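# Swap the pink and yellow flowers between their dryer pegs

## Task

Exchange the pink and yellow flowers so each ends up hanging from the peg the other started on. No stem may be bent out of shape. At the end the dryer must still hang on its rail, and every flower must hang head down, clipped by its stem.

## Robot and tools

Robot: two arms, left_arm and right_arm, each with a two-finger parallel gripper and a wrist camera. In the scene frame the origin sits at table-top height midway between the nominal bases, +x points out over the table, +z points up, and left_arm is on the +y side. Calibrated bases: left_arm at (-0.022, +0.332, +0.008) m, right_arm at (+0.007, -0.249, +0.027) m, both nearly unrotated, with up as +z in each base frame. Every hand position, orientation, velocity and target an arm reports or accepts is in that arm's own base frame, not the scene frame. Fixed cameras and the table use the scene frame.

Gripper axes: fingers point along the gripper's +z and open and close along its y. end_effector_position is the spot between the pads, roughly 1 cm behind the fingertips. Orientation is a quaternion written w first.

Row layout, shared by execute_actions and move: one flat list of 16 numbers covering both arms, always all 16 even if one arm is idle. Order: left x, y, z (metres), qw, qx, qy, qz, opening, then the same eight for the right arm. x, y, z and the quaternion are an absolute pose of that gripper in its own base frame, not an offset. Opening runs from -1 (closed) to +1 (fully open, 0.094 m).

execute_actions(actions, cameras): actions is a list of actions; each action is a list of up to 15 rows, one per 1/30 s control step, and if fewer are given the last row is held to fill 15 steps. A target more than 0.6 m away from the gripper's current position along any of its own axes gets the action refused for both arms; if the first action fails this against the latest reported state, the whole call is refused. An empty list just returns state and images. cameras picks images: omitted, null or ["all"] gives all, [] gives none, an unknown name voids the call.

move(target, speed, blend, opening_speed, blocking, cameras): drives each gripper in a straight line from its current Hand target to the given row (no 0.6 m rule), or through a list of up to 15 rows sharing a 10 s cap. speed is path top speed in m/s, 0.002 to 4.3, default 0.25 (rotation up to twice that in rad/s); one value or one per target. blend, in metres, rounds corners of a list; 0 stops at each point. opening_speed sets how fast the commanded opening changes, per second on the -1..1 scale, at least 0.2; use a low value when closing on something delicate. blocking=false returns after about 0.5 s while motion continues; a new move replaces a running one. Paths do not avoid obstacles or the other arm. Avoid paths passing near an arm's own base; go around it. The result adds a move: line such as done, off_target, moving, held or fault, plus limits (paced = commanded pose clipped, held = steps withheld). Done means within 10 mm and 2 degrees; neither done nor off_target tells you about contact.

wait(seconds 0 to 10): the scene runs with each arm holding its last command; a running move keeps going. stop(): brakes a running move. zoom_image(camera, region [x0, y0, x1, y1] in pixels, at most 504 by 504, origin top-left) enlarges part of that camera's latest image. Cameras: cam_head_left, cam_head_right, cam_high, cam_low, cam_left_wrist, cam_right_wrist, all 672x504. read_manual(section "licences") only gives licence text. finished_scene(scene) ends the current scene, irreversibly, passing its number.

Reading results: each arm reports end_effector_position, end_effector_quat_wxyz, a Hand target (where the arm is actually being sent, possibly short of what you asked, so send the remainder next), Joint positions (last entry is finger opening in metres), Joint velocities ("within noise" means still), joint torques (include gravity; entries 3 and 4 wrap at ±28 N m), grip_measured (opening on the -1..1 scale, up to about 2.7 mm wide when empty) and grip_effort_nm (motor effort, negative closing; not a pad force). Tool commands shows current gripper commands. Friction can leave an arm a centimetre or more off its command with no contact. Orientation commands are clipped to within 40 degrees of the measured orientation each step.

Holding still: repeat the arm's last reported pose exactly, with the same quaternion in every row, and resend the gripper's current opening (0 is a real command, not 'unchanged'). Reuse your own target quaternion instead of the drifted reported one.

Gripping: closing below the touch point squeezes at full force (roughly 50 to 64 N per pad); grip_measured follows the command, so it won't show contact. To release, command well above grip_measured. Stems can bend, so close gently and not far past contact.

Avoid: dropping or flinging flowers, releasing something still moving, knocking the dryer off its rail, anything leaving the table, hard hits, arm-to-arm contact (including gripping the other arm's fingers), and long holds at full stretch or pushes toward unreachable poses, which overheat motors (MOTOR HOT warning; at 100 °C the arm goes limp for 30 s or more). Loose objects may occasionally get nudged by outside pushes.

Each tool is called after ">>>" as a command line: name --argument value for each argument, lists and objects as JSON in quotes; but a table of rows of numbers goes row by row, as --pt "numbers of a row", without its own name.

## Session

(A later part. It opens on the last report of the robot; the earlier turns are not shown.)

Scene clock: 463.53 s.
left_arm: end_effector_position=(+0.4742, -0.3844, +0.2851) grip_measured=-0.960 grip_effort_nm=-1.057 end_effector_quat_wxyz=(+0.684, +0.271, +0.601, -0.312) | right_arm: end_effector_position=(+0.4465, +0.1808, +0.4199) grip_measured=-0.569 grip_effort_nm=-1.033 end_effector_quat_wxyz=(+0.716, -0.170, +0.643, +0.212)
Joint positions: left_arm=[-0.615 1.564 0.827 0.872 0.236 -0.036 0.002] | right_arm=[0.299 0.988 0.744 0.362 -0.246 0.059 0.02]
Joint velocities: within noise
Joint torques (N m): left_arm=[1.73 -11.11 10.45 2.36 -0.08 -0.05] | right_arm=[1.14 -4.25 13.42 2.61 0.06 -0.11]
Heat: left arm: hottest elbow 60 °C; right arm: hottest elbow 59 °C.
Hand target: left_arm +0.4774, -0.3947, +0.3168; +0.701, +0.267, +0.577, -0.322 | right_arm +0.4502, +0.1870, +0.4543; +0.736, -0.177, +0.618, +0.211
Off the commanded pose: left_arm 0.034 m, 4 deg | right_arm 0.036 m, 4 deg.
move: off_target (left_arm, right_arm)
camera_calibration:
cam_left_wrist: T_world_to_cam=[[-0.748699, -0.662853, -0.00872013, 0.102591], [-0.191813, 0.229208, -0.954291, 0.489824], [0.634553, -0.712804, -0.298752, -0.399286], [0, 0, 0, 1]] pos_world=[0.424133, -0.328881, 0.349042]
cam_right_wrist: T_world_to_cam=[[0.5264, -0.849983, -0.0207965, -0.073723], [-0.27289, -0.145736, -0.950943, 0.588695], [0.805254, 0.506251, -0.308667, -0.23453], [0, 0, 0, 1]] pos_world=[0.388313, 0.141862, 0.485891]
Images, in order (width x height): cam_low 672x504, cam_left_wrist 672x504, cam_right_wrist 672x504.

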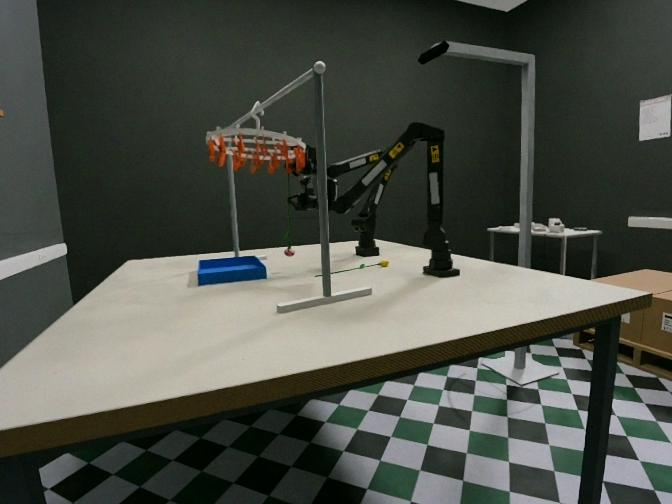

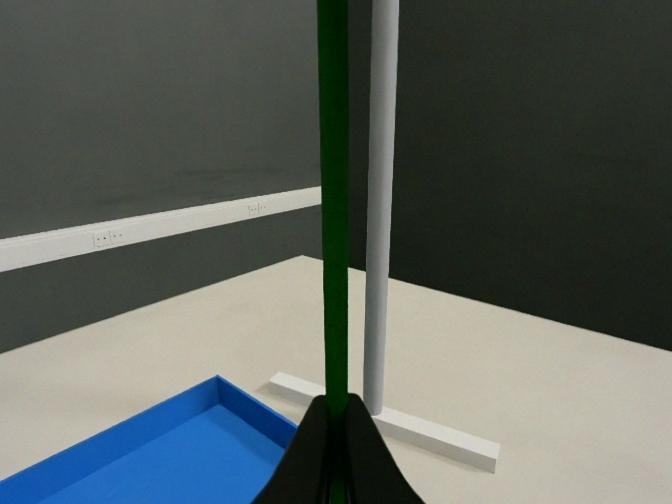

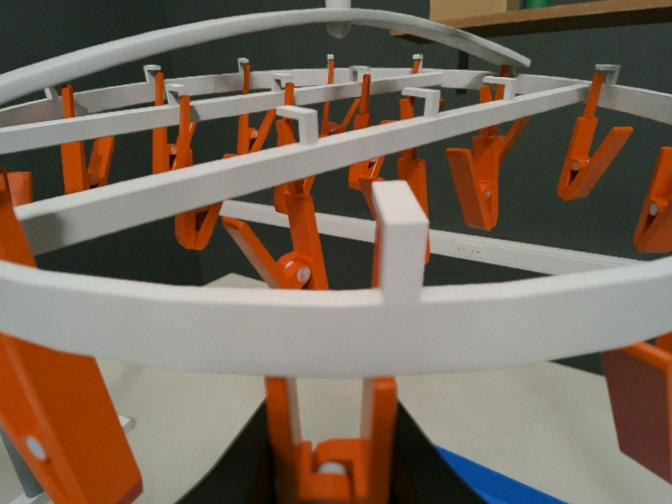

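>>> move --pt "0.479 -0.396 0.327 0.7010 0.2665 0.5770 -0.3220 -1 0.4525 0.188 0.455 0.7363 -0.1772 0.618 0.2112 -0.8" --speed 0.05 --cameras '["cam_low","cam_left_wrist","cam_high"]'

>>> zoom_image --camera "cam_low" --region '[276, 152, 306, 182]'

>>> zoom_image --camera "cam_high" --region '[290, 160, 350, 270]'

Scene clock: 471.63 s.
left_arm: end_effector_position=(+0.4743, -0.3845, +0.2850) grip_measured=-0.960 grip_effort_nm=-1.062 end_effector_quat_wxyz=(+0.681, +0.272, +0.604, -0.312) | right_arm: end_effector_position=(+0.4465, +0.1808, +0.4199) grip_measured=-0.569 grip_effort_nm=-1.033 end_effector_quat_wxyz=(+0.716, -0.170, +0.643, +0.212)
Joint positions: left_arm=[-0.615 1.56 0.828 0.858 0.236 -0.036 0.002] | right_arm=[0.299 0.988 0.744 0.362 -0.246 0.059 0.02]
Joint velocities: within noise
Joint torques (N m): left_arm=[1.73 -12.34 10.97 1.76 -0.07 -0.04] | right_arm=[1.38 -4.31 13.42 2.51 0.07 -0.12]
Heat: left arm: hottest elbow 60 °C; right arm: hottest elbow 59 °C.
Hand target: left_arm +0.4766, -0.3941, +0.3269; +0.701, +0.267, +0.577, -0.323 | right_arm +0.4502, +0.1870, +0.4543; +0.736, -0.177, +0.618, +0.211
Off the commanded pose: left_arm 0.044 m, 4 deg | right_arm 0.036 m, 4 deg.
move: off_target (left_arm, right_arm)
camera_calibration:
cam_left_wrist: T_world_to_cam=[[-0.748766, -0.662804, -0.00636056, 0.101999], [-0.198646, 0.233544, -0.951839, 0.493997], [0.632368, -0.711441, -0.306533, -0.395698], [0, 0, 0, 1]] pos_world=[0.424731, -0.32928, 0.34956]
Images, in order (width x height): cam_high 672x504, cam_low 672x504, cam_left_wrist 672x504.

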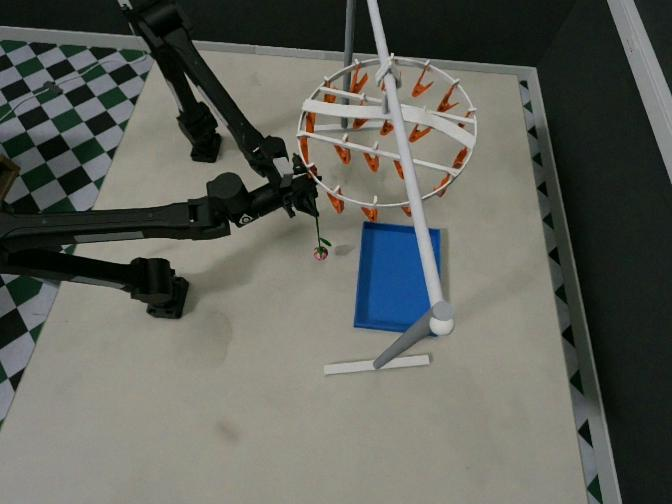

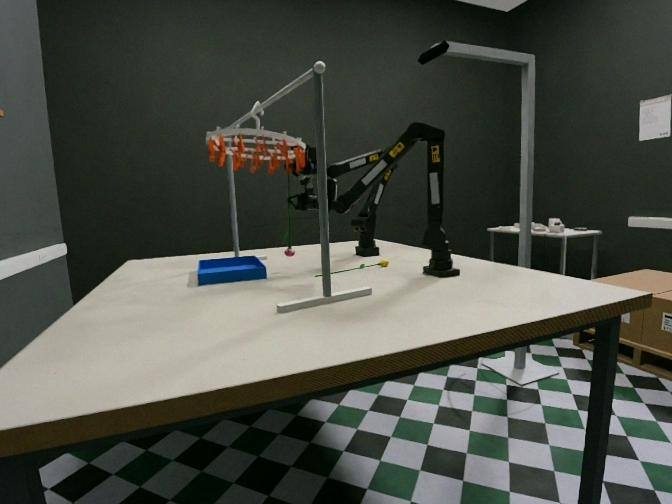

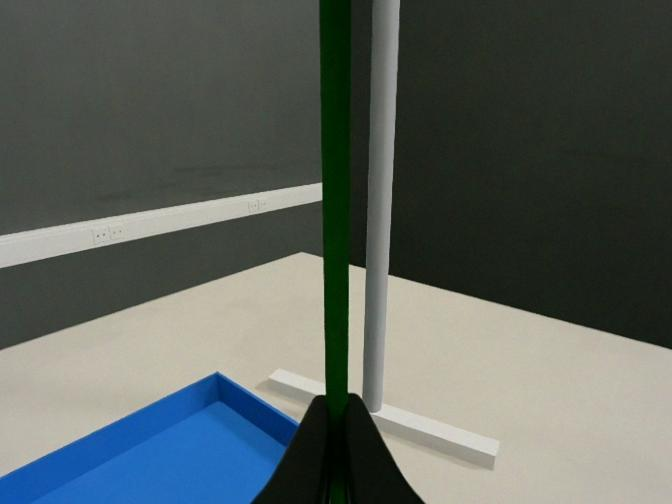

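Scaled by 16.800 from the camera's 672x504 image, which has a finer 960x720 frame.

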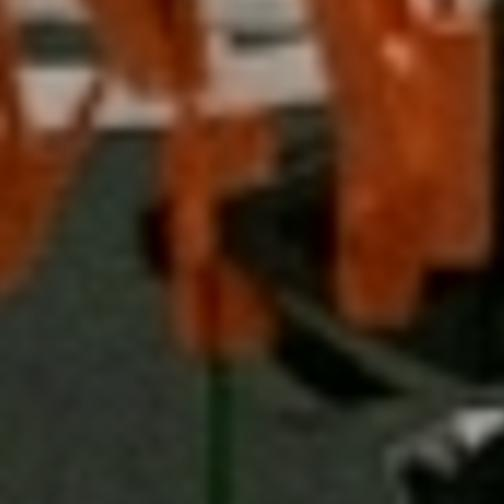

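Scaled by 4.582 from the camera's 672x504 image, which has a finer 960x720 frame.

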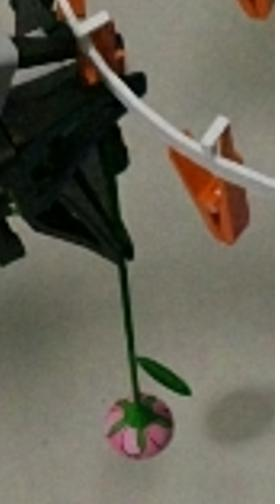

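>>> move --pt "0.480 -0.397 0.338 0.7040 0.2655 0.5735 -0.3225 -1 0.4525 0.188 0.455 0.7363 -0.1772 0.618 0.2112 -0.8" --speed 0.05 --cameras '["cam_low","cam_left_wrist","cam_high"]'

>>> zoom_image --camera "cam_low" --region '[276, 152, 306, 182]'

>>> zoom_image --camera "cam_high" --region '[290, 160, 350, 270]'

Scene clock: 475.77 s.
left_arm: end_effector_position=(+0.4753, -0.3851, +0.2889) grip_measured=-0.960 grip_effort_nm=-1.067 end_effector_quat_wxyz=(+0.680, +0.272, +0.606, -0.311) | right_arm: end_effector_position=(+0.4467, +0.1808, +0.4229) grip_measured=-0.569 grip_effort_nm=-1.038 end_effector_quat_wxyz=(+0.718, -0.170, +0.641, +0.212)
Joint positions: left_arm=[-0.615 1.552 0.836 0.838 0.235 -0.036 0.002] | right_arm=[0.299 0.988 0.748 0.364 -0.246 0.059 0.02]
Joint velocities: within noise
Joint torques (N m): left_arm=[1.73 -12.69 11.48 1.91 -0.1 -0.05] | right_arm=[1.49 -4.31 13.14 2.51 0.06 -0.1]
Heat: left arm: hottest elbow 59 °C; right arm: hottest elbow 58 °C.
Hand target: left_arm +0.4772, -0.3945, +0.3378; +0.704, +0.265, +0.574, -0.323 | right_arm +0.4505, +0.1871, +0.4543; +0.736, -0.177, +0.618, +0.211
Off the commanded pose: left_arm 0.051 m, 5 deg | right_arm 0.033 m, 4 deg.
move: off_target (left_arm, right_arm)
camera_calibration:
cam_left_wrist: T_world_to_cam=[[-0.748263, -0.663381, -0.00525266, 0.101587], [-0.202203, 0.235602, -0.950582, 0.500134], [0.631835, -0.710223, -0.31043, -0.393594], [0, 0, 0, 1]] pos_world=[0.425829, -0.329981, 0.353769]
Images, in order (width x height): cam_high 672x504, cam_low 672x504, cam_left_wrist 672x504.

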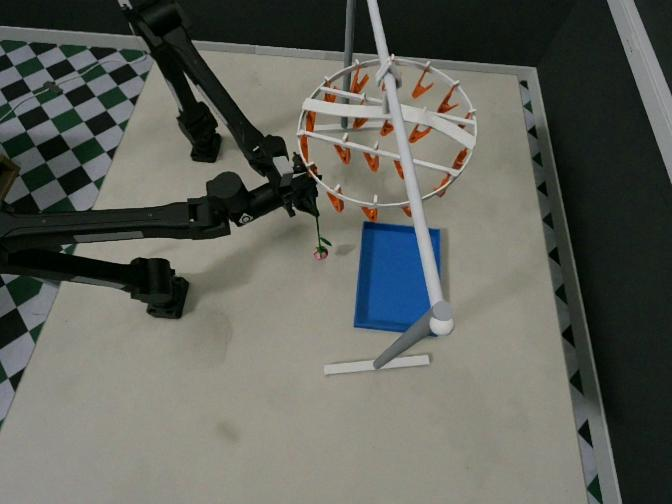

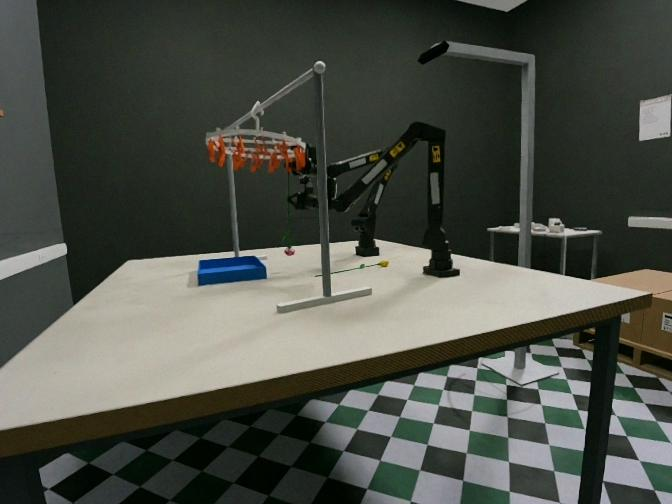

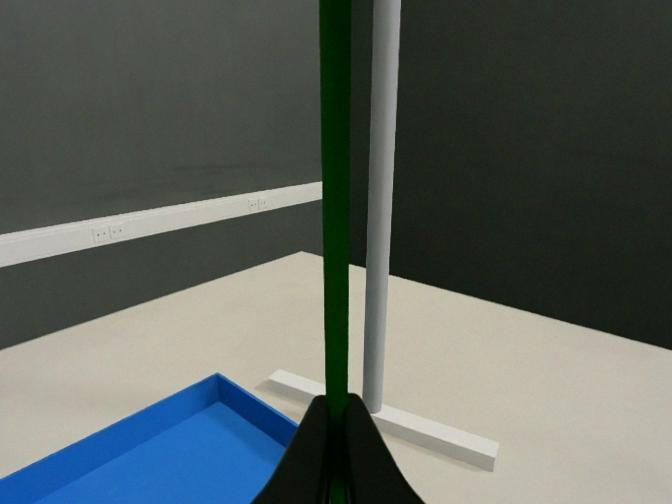

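Scaled by 16.800 from the camera's 672x504 image, which has a finer 960x720 frame.

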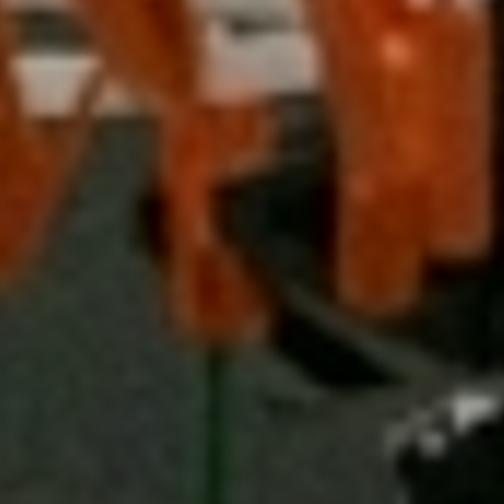

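Scaled by 4.582 from the camera's 672x504 image, which has a finer 960x720 frame.

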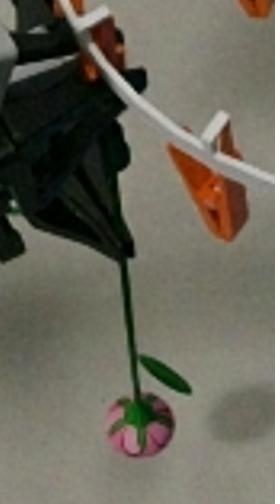

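>>> move --pt "0.473 -0.388 0.265 0.7000 0.2675 0.578 -0.3205 -1 0.4525 0.188 0.455 0.7363 -0.1772 0.618 0.2112 -0.8" --speed 0.08 --cameras '["cam_low","cam_left_wrist","cam_high"]'

>>> zoom_image --camera "cam_low" --region '[276, 152, 306, 182]'

>>> zoom_image --camera "cam_high" --region '[290, 160, 350, 270]'

Scene clock: 482.27 s.
left_arm: end_effector_position=(+0.4744, -0.3849, +0.2635) grip_measured=-0.960 grip_effort_nm=-1.067 end_effector_quat_wxyz=(+0.697, +0.268, +0.585, -0.315) | right_arm: end_effector_position=(+0.4471, +0.1810, +0.4269) grip_measured=-0.569 grip_effort_nm=-1.033 end_effector_quat_wxyz=(+0.721, -0.170, +0.638, +0.213)
Joint positions: left_arm=[-0.615 1.638 0.805 1.009 0.236 -0.036 0.002] | right_arm=[0.299 0.989 0.753 0.369 -0.246 0.059 0.02]
Joint velocities: within noise
Joint torques (N m): left_arm=[2.2 -10.29 6.67 2.96 0.12 -0.02] | right_arm=[1.2 -4.19 12.92 2.21 0.06 -0.11]
Heat: left arm: hottest elbow 61 °C; right arm: hottest elbow 58 °C.
Hand target: left_arm +0.4729, -0.3881, +0.2650; +0.700, +0.268, +0.579, -0.321 | right_arm +0.4509, +0.1873, +0.4545; +0.736, -0.177, +0.618, +0.211
Off the commanded pose: left_arm 0.004 m, 1 deg | right_arm 0.029 m, 3 deg.
move: off_target (right_arm)
camera_calibration:
cam_left_wrist: T_world_to_cam=[[-0.748567, -0.662817, -0.0179119, 0.104624], [-0.159112, 0.20579, -0.965574, 0.447829], [0.643685, -0.719947, -0.25951, -0.423608], [0, 0, 0, 1]] pos_world=[0.422243, -0.327788, 0.324355]
Images, in order (width x height): cam_high 672x504, cam_low 672x504, cam_left_wrist 672x504.

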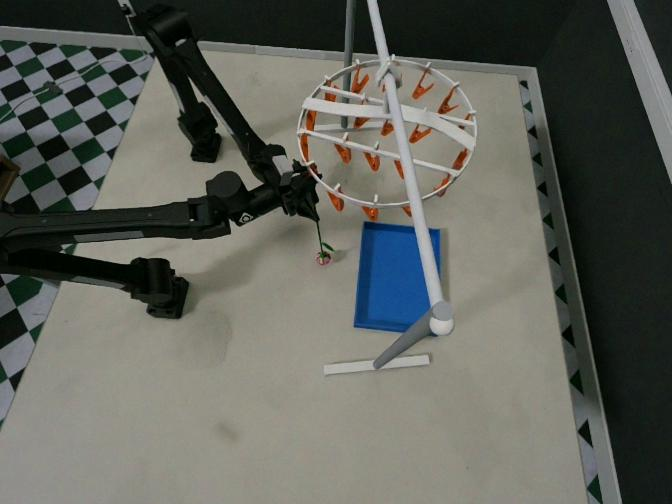

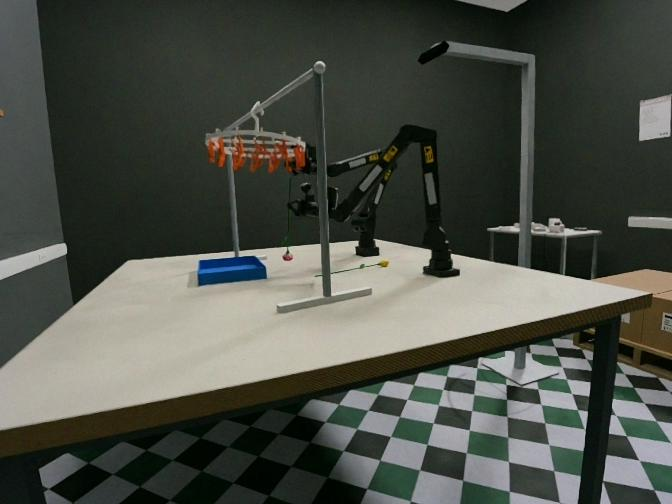

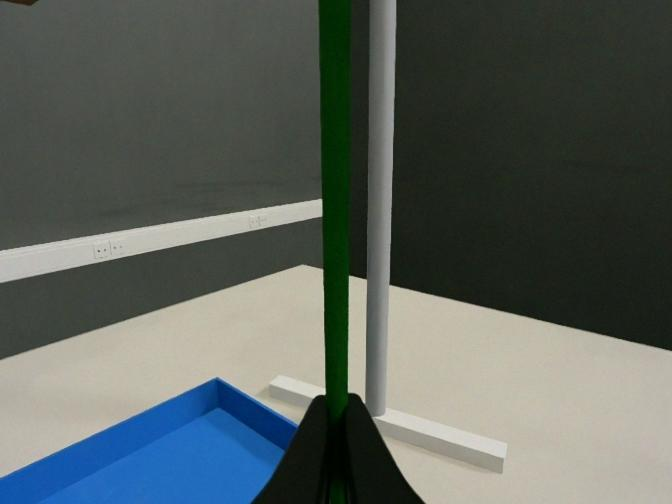

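Scaled by 16.800 from the camera's 672x504 image, which has a finer 960x720 frame.

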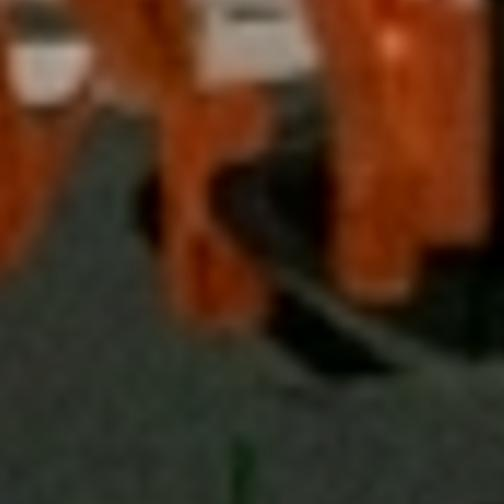

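Scaled by 4.582 from the camera's 672x504 image, which has a finer 960x720 frame.

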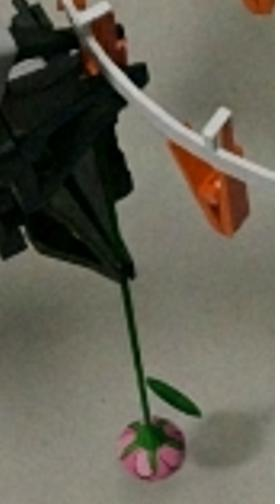

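>>> move --pt "0.473 -0.388 0.265 0.7000 0.2675 0.578 -0.3205 -1 0.452 0.188 0.430 0.7363 -0.1772 0.618 0.2112 -0.8" --speed 0.05 --cameras '["cam_head_left","cam_low"]'

>>> zoom_image --camera "cam_low" --region '[200, 90, 330, 190]'

Scene clock: 489.10 s.
left_arm: end_effector_position=(+0.4744, -0.3848, +0.2636) grip_measured=-0.960 grip_effort_nm=-1.067 end_effector_quat_wxyz=(+0.697, +0.268, +0.585, -0.315) | right_arm: end_effector_position=(+0.4513, +0.1822, +0.4316) grip_measured=-0.569 grip_effort_nm=-1.033 end_effector_quat_wxyz=(+0.734, -0.170, +0.622, +0.213)
Joint positions: left_arm=[-0.615 1.638 0.805 1.01 0.236 -0.036 0.002] | right_arm=[0.299 1.011 0.753 0.432 -0.246 0.059 0.02]
Joint velocities: within noise
Joint torques (N m): left_arm=[2.2 -10.29 6.65 2.99 0.11 -0.02] | right_arm=[1.67 -4.6 8.96 2.7 0.08 -0.12]
Heat: left arm: hottest elbow 60 °C; right arm: hottest elbow 58 °C.
Hand target: left_arm +0.4729, -0.3880, +0.2650; +0.700, +0.268, +0.579, -0.321 | right_arm +0.4519, +0.1879, +0.4300; +0.736, -0.177, +0.618, +0.211
Off the commanded pose: left_arm 0.004 m, 1 deg | right_arm 0.006 m, 1 deg.
move: done
Images, in order (width x height): cam_head_left 672x504, cam_low 672x504.

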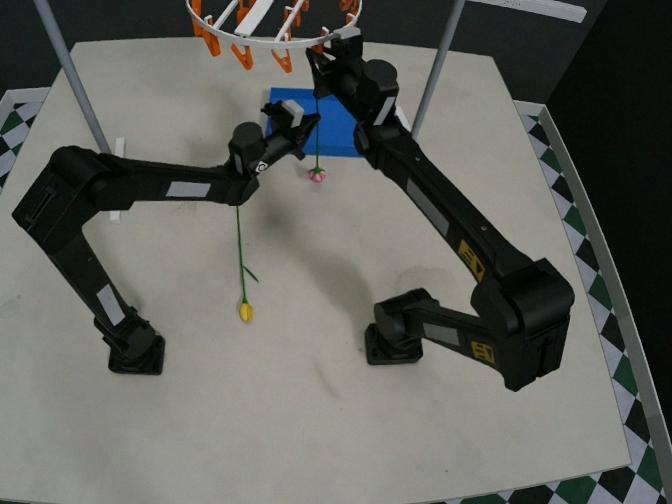

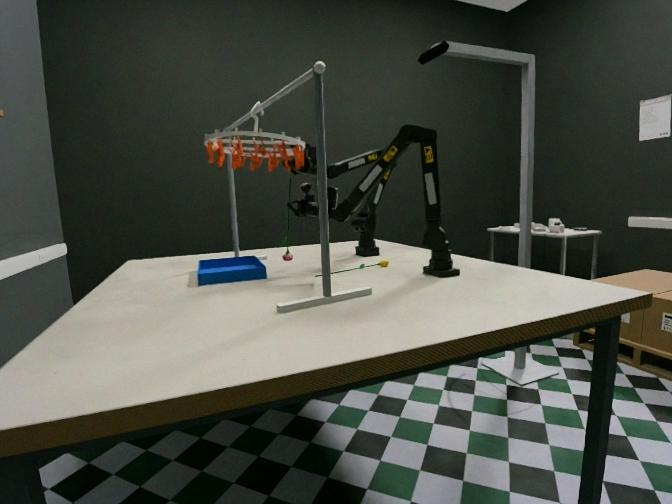

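Scaled by 3.877 from the camera's 672x504 image, which has a finer 960x720 frame.

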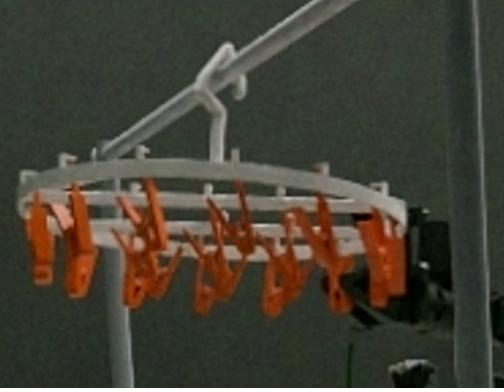

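>>> move --pt "0.473 -0.388 0.265 0.7000 0.2675 0.578 -0.3205 -1 0.447 0.182 0.411 0.7363 -0.1772 0.618 0.2112 -0.8" --speed 0.04 --cameras '["cam_head_left","cam_low"]'

>>> zoom_image --camera "cam_low" --region '[276, 152, 306, 182]'

Scene clock: 492.37 s.
left_arm: end_effector_position=(+0.4744, -0.3848, +0.2636) grip_measured=-0.960 grip_effort_nm=-1.062 end_effector_quat_wxyz=(+0.697, +0.268, +0.585, -0.315) | right_arm: end_effector_position=(+0.4457, +0.1821, +0.4186) grip_measured=-0.569 grip_effort_nm=-1.038 end_effector_quat_wxyz=(+0.737, -0.173, +0.617, +0.216)
Joint positions: left_arm=[-0.615 1.638 0.805 1.01 0.236 -0.036 0.002] | right_arm=[0.299 1.011 0.711 0.485 -0.255 0.059 0.02]
Joint velocities: within noise
Joint torques (N m): left_arm=[2.14 -10.34 6.65 2.97 0.11 -0.01] | right_arm=[0.5 -4.37 8.1 2.58 -0.08 -0.09]
Heat: left arm: hottest elbow 59 °C; right arm: hottest elbow 58 °C.
Hand target: left_arm +0.4729, -0.3880, +0.2650; +0.701, +0.268, +0.579, -0.321 | right_arm +0.4469, +0.1820, +0.4110; +0.736, -0.177, +0.618, +0.211
Off the commanded pose: left_arm 0.004 m, 1 deg | right_arm 0.008 m, 1 deg.
move: done
Images, in order (width x height): cam_head_left 672x504, cam_low 672x504.

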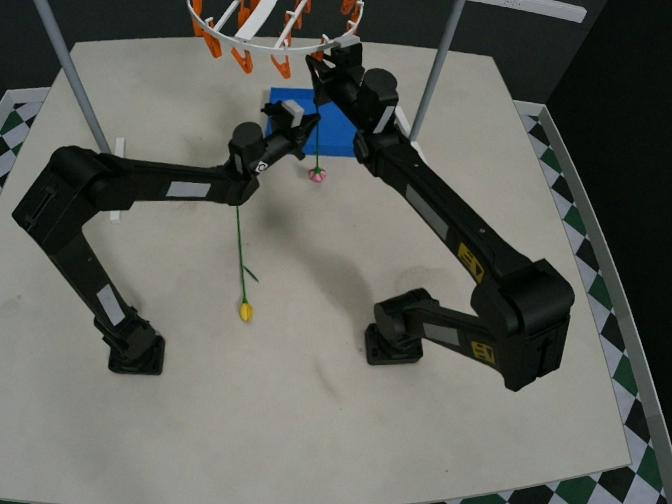

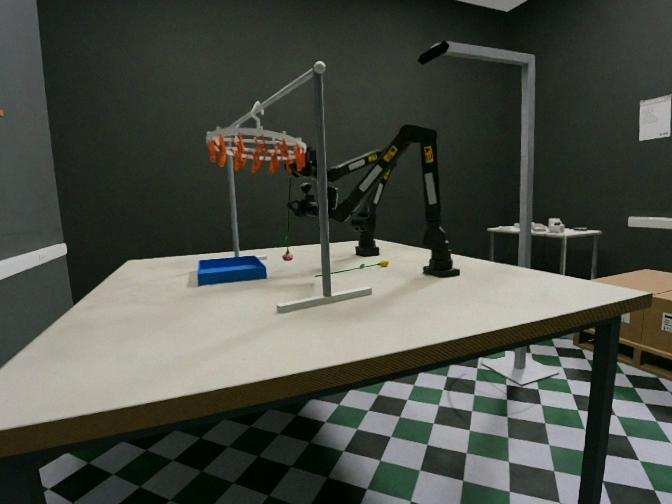

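Scaled by 16.800 from the camera's 672x504 image, which has a finer 960x720 frame.

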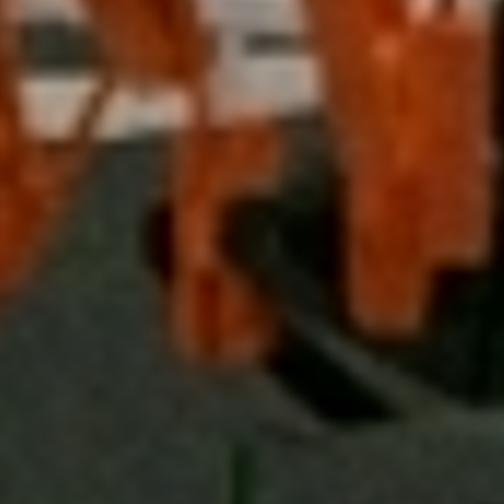

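>>> move --pt "0.480 -0.385 0.266 0.6850 0.2745 0.5965 -0.3155 -1 0.447 0.182 0.411 0.7363 -0.1772 0.618 0.2112 -0.8" --speed 0.05 --cameras '["cam_head_left","cam_low"]'

>>> zoom_image --camera "cam_low" --region '[266, 152, 316, 202]'

>>> zoom_image --camera "cam_head_left" --region '[270, 40, 360, 190]'

Scene clock: 502.83 s.
left_arm: end_effector_position=(+0.4738, -0.3880, +0.2492) grip_measured=-0.960 grip_effort_nm=-1.067 end_effector_quat_wxyz=(+0.676, +0.278, +0.605, -0.317) | right_arm: end_effector_position=(+0.4457, +0.1821, +0.4188) grip_measured=-0.569 grip_effort_nm=-1.033 end_effector_quat_wxyz=(+0.737, -0.173, +0.617, +0.216)
Joint positions: left_arm=[-0.615 1.638 0.805 0.95 0.253 -0.036 0.002] | right_arm=[0.299 1.011 0.711 0.486 -0.255 0.059 0.02]
Joint velocities: within noise
Joint torques (N m): left_arm=[3.31 -12.28 7.76 1.72 0.12 0.05] | right_arm=[0.26 -4.72 8.06 2.59 -0.07 -0.11]
Heat: left arm: hottest elbow 57 °C; right arm: hottest elbow 56 °C.
Hand target: left_arm +0.4796, -0.3849, +0.2660; +0.685, +0.275, +0.596, -0.316 | right_arm +0.4469, +0.1820, +0.4111; +0.736, -0.177, +0.618, +0.211
Off the commanded pose: left_arm 0.018 m, 2 deg | right_arm 0.008 m, 1 deg.
move: off_target (left_arm)
Images, in order (width x height): cam_head_left 672x504, cam_low 672x504.

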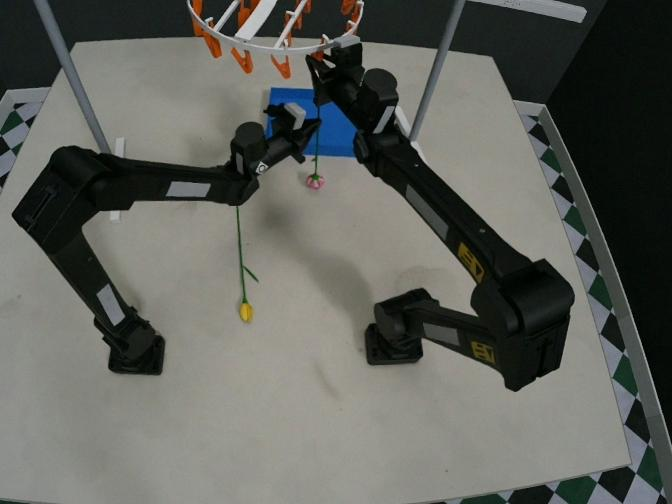

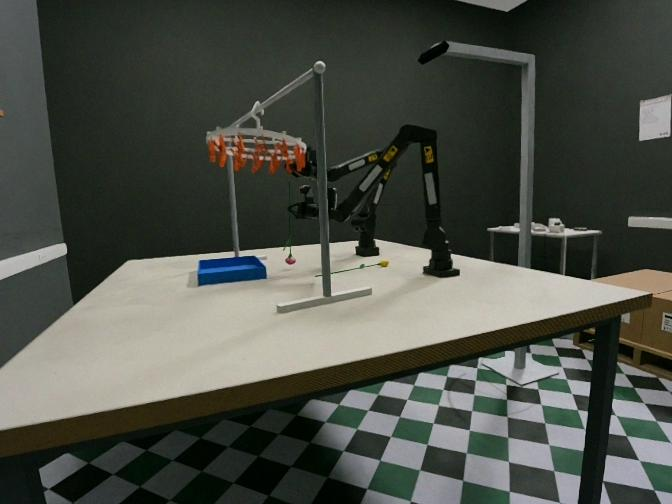

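Scaled by 10.080 from the camera's 672x504 image, which has a finer 960x720 frame.

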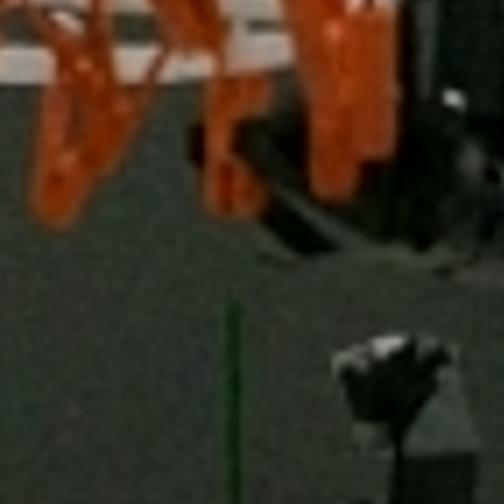

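Scaled by 3.360 from the camera's 672x504 image, which has a finer 960x720 frame.

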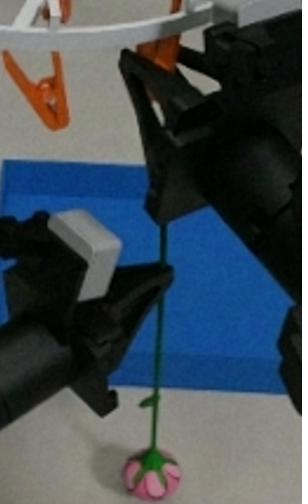

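>>> move --pt "0.482 -0.386 0.290 0.6850 0.2745 0.5965 -0.3155 -1 0.447 0.182 0.411 0.7363 -0.1772 0.618 0.2112 -0.8" --speed 0.05 --cameras '["cam_head_left","cam_low"]'

>>> zoom_image --camera "cam_low" --region '[266, 152, 316, 202]'

>>> zoom_image --camera "cam_head_left" --region '[270, 40, 360, 190]'

Scene clock: 508.37 s.
left_arm: end_effector_position=(+0.4706, -0.3859, +0.2584) grip_measured=-0.960 grip_effort_nm=-1.067 end_effector_quat_wxyz=(+0.666, +0.281, +0.615, -0.315) | right_arm: end_effector_position=(+0.4457, +0.1821, +0.4188) grip_measured=-0.569 grip_effort_nm=-1.038 end_effector_quat_wxyz=(+0.737, -0.173, +0.617, +0.216)
Joint positions: left_arm=[-0.615 1.592 0.805 0.877 0.254 -0.036 0.002] | right_arm=[0.299 1.011 0.711 0.486 -0.255 0.059 0.02]
Joint velocities: within noise
Joint torques (N m): left_arm=[3.37 -12.16 9.74 1.65 0.13 0.05] | right_arm=[0.44 -4.72 8.08 2.56 -0.08 -0.1]
Heat: left arm: hottest elbow 56 °C; right arm: hottest elbow 56 °C.
Hand target: left_arm +0.4806, -0.3852, +0.2900; +0.685, +0.275, +0.596, -0.316 | right_arm +0.4469, +0.1820, +0.4111; +0.736, -0.177, +0.618, +0.211
Off the commanded pose: left_arm 0.034 m, 3 deg | right_arm 0.008 m, 1 deg.
move: off_target (left_arm)
Images, in order (width x height): cam_head_left 672x504, cam_low 672x504.

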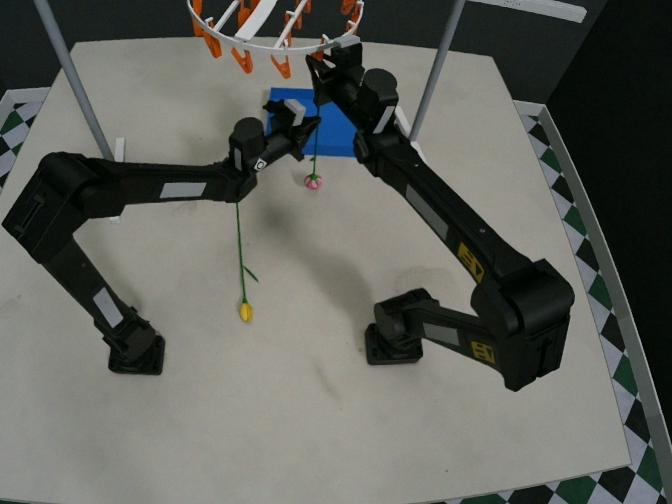

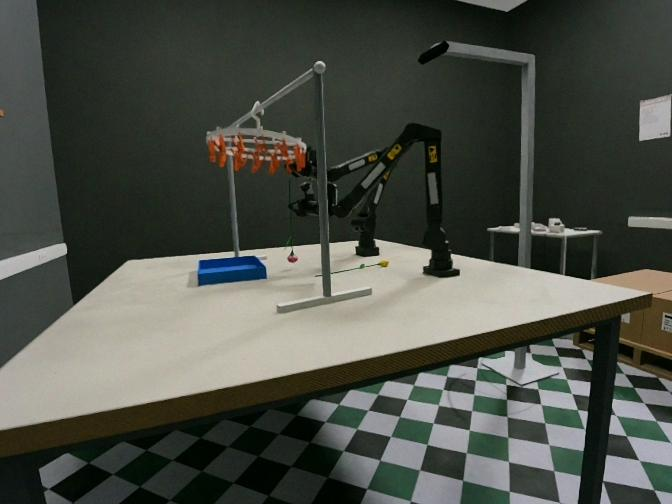

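Scaled by 10.080 from the camera's 672x504 image, which has a finer 960x720 frame.

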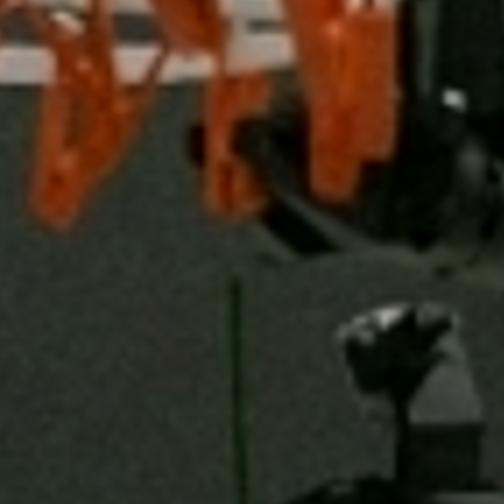

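Scaled by 3.360 from the camera's 672x504 image, which has a finer 960x720 frame.

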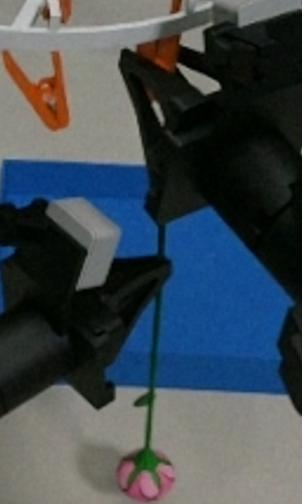

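>>> move --pt "0.486 -0.384 0.304 0.6980 0.2695 0.580 -0.3205 -1 0.447 0.182 0.411 0.7363 -0.1772 0.618 0.2112 -0.8" --speed 0.05 --cameras '["cam_head_left","cam_low"]'

>>> zoom_image --camera "cam_low" --region '[266, 152, 316, 202]'

>>> zoom_image --camera "cam_head_left" --region '[270, 40, 360, 190]'

Scene clock: 511.73 s.
left_arm: end_effector_position=(+0.4727, -0.3828, +0.2589) grip_measured=-0.960 grip_effort_nm=-1.062 end_effector_quat_wxyz=(+0.667, +0.281, +0.614, -0.315) | right_arm: end_effector_position=(+0.4457, +0.1821, +0.4188) grip_measured=-0.569 grip_effort_nm=-1.033 end_effector_quat_wxyz=(+0.737, -0.173, +0.617, +0.216)
Joint positions: left_arm=[-0.606 1.592 0.805 0.879 0.263 -0.036 0.002] | right_arm=[0.299 1.011 0.711 0.486 -0.255 0.059 0.02]
Joint velocities: within noise
Joint torques (N m): left_arm=[3.43 -12.16 10.43 3.08 0.14 -0.04] | right_arm=[0.38 -4.66 8.03 2.61 -0.05 -0.1]
Heat: left arm: hottest elbow 56 °C; right arm: hottest elbow 55 °C.
Hand target: left_arm +0.4836, -0.3822, +0.3036; +0.698, +0.270, +0.580, -0.320 | right_arm +0.4469, +0.1820, +0.4111; +0.736, -0.177, +0.618, +0.211
Off the commanded pose: left_arm 0.047 m, 5 deg | right_arm 0.008 m, 1 deg.
move: off_target (left_arm)
Images, in order (width x height): cam_head_left 672x504, cam_low 672x504.

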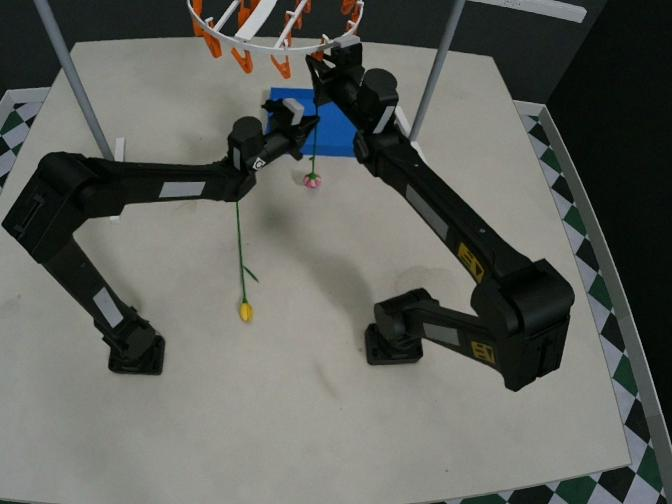

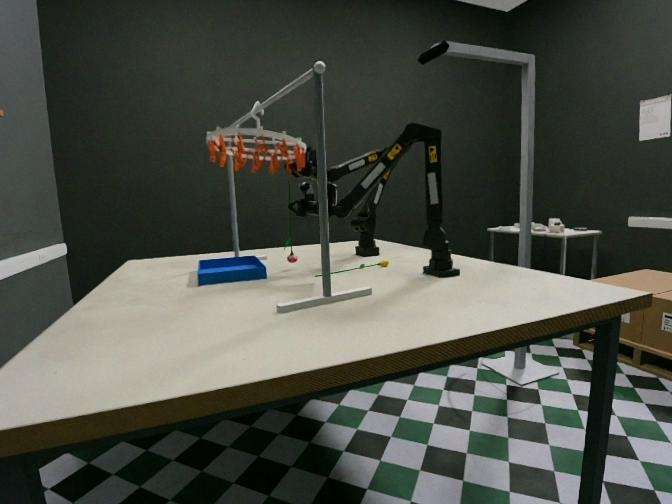

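Scaled by 10.080 from the camera's 672x504 image, which has a finer 960x720 frame.

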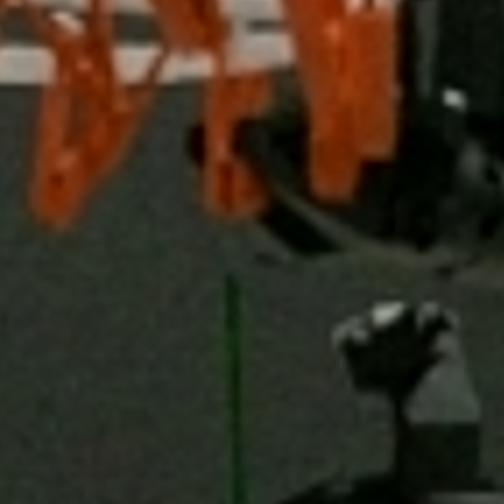

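Scaled by 3.360 from the camera's 672x504 image, which has a finer 960x720 frame.

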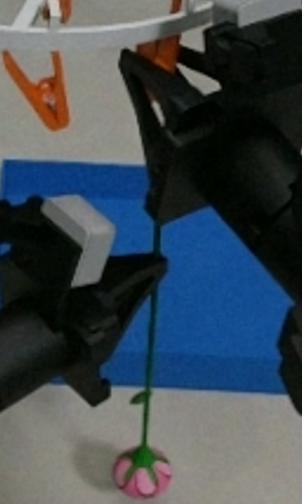

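>>> move --pt "0.487 -0.385 0.312 0.6930 0.2715 0.5865 -0.3190 -1 0.447 0.182 0.411 0.7363 -0.1772 0.618 0.2112 -0.8" --speed 0.05 --cameras '["cam_head_left","cam_low"]'

>>> zoom_image --camera "cam_low" --region '[266, 152, 316, 202]'

>>> zoom_image --camera "cam_head_left" --region '[270, 40, 360, 190]'

Scene clock: 516.30 s.
left_arm: end_effector_position=(+0.4740, -0.3837, +0.2746) grip_measured=-0.960 grip_effort_nm=-1.062 end_effector_quat_wxyz=(+0.672, +0.280, +0.608, -0.316) | right_arm: end_effector_position=(+0.4457, +0.1821, +0.4188) grip_measured=-0.569 grip_effort_nm=-1.028 end_effector_quat_wxyz=(+0.737, -0.173, +0.617, +0.216)
Joint positions: left_arm=[-0.606 1.571 0.821 0.857 0.264 -0.036 0.002] | right_arm=[0.299 1.011 0.711 0.486 -0.255 0.059 0.02]
Joint velocities: within noise
Joint torques (N m): left_arm=[3.37 -12.1 10.66 1.73 0.11 -0.03] | right_arm=[0.38 -4.66 8.03 2.56 -0.05 -0.1]
Heat: left arm: hottest elbow 57 °C; right arm: hottest elbow 55 °C.
Hand target: left_arm +0.4851, -0.3835, +0.3120; +0.693, +0.272, +0.586, -0.319 | right_arm +0.4469, +0.1820, +0.4111; +0.736, -0.177, +0.618, +0.211
Off the commanded pose: left_arm 0.040 m, 4 deg | right_arm 0.008 m, 1 deg.
move: off_target (left_arm)
Images, in order (width x height): cam_head_left 672x504, cam_low 672x504.

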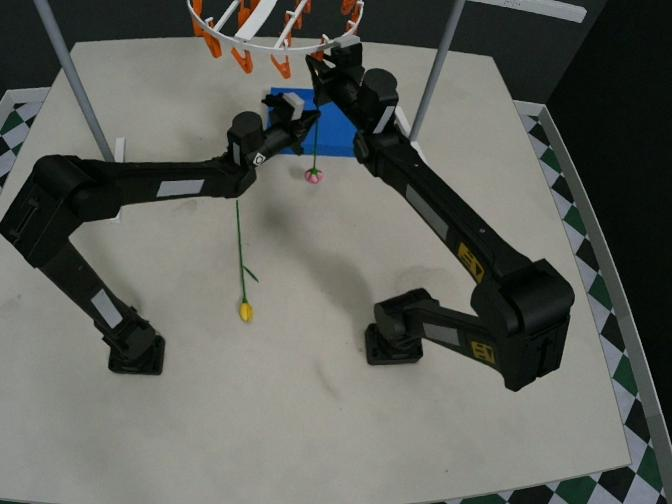

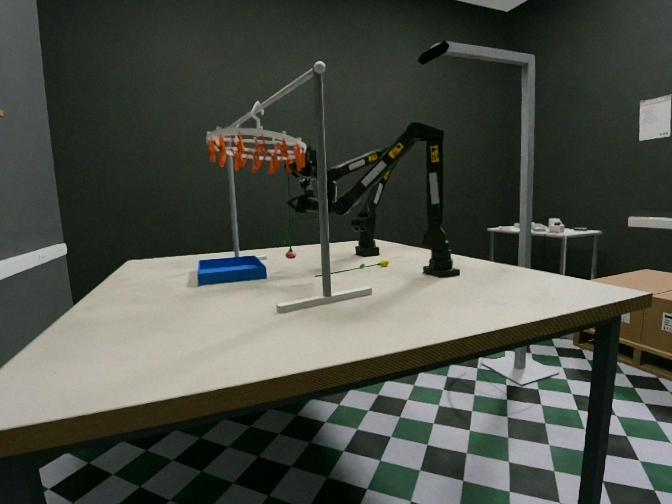

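Scaled by 10.080 from the camera's 672x504 image, which has a finer 960x720 frame.

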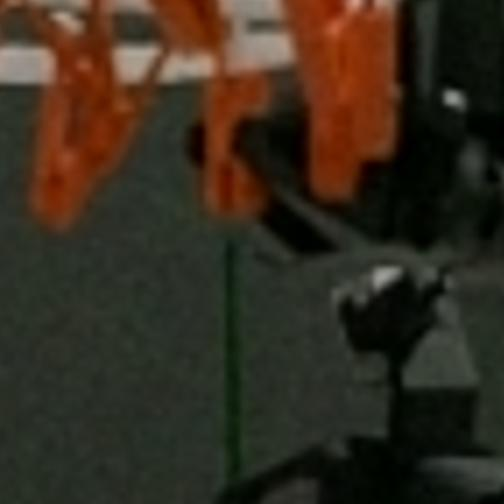

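Scaled by 3.360 from the camera's 672x504 image, which has a finer 960x720 frame.

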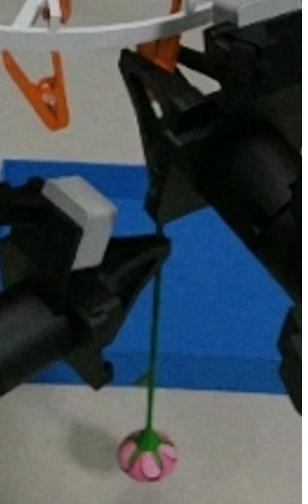

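>>> move --pt "0.486 -0.384 0.326 0.6930 0.2715 0.5865 -0.3190 -1 0.447 0.182 0.411 0.7363 -0.1772 0.618 0.2112 -0.8" --speed 0.04 --cameras '["cam_left_wrist","cam_low"]'

>>> zoom_image --camera "cam_low" --region '[276, 152, 306, 182]'

Scene clock: 519.33 s.
left_arm: end_effector_position=(+0.4730, -0.3830, +0.2840) grip_measured=-0.960 grip_effort_nm=-1.062 end_effector_quat_wxyz=(+0.670, +0.281, +0.611, -0.316) | right_arm: end_effector_position=(+0.4456, +0.1822, +0.4193) grip_measured=-0.569 grip_effort_nm=-1.033 end_effector_quat_wxyz=(+0.737, -0.173, +0.616, +0.216)
Joint positions: left_arm=[-0.606 1.544 0.829 0.816 0.264 -0.036 0.002] | right_arm=[0.299 1.011 0.711 0.488 -0.256 0.059 0.02]
Joint velocities: within noise
Joint torques (N m): left_arm=[3.43 -12.22 11.08 1.76 0.12 -0.03] | right_arm=[0.32 -4.54 8.08 2.48 -0.06 -0.08]
Heat: left arm: hottest elbow 57 °C; right arm: hottest elbow 54 °C.
Hand target: left_arm +0.4837, -0.3823, +0.3258; +0.693, +0.272, +0.587, -0.319 | right_arm +0.4469, +0.1820, +0.4112; +0.736, -0.177, +0.618, +0.211
Off the commanded pose: left_arm 0.044 m, 4 deg | right_arm 0.008 m, 1 deg.
move: off_target (left_arm)
camera_calibration:
cam_left_wrist: T_world_to_cam=[[-0.76154, -0.648111, -0.00298159, 0.112725], [-0.212697, 0.254262, -0.943457, 0.504631], [0.612223, -0.717846, -0.331482, -0.37987], [0, 0, 0, 1]] pos_world=[0.425743, -0.327938, 0.350513]
Images, in order (width x height): cam_low 672x504, cam_left_wrist 672x504.

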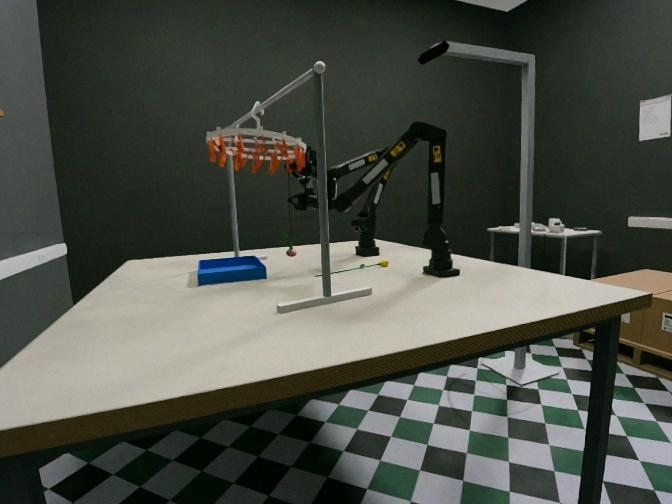

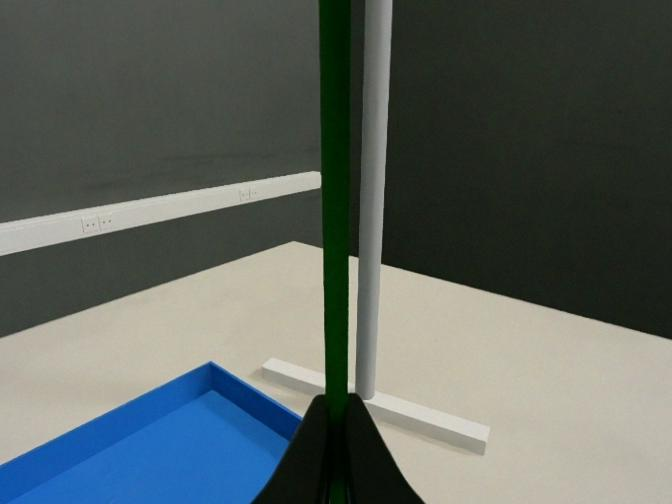

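Scaled by 16.800 from the camera's 672x504 image, which has a finer 960x720 frame.

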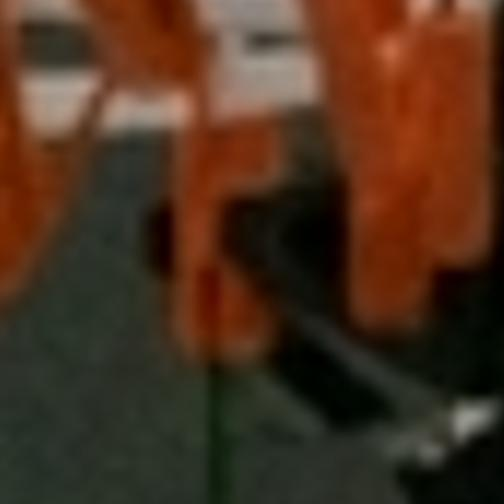

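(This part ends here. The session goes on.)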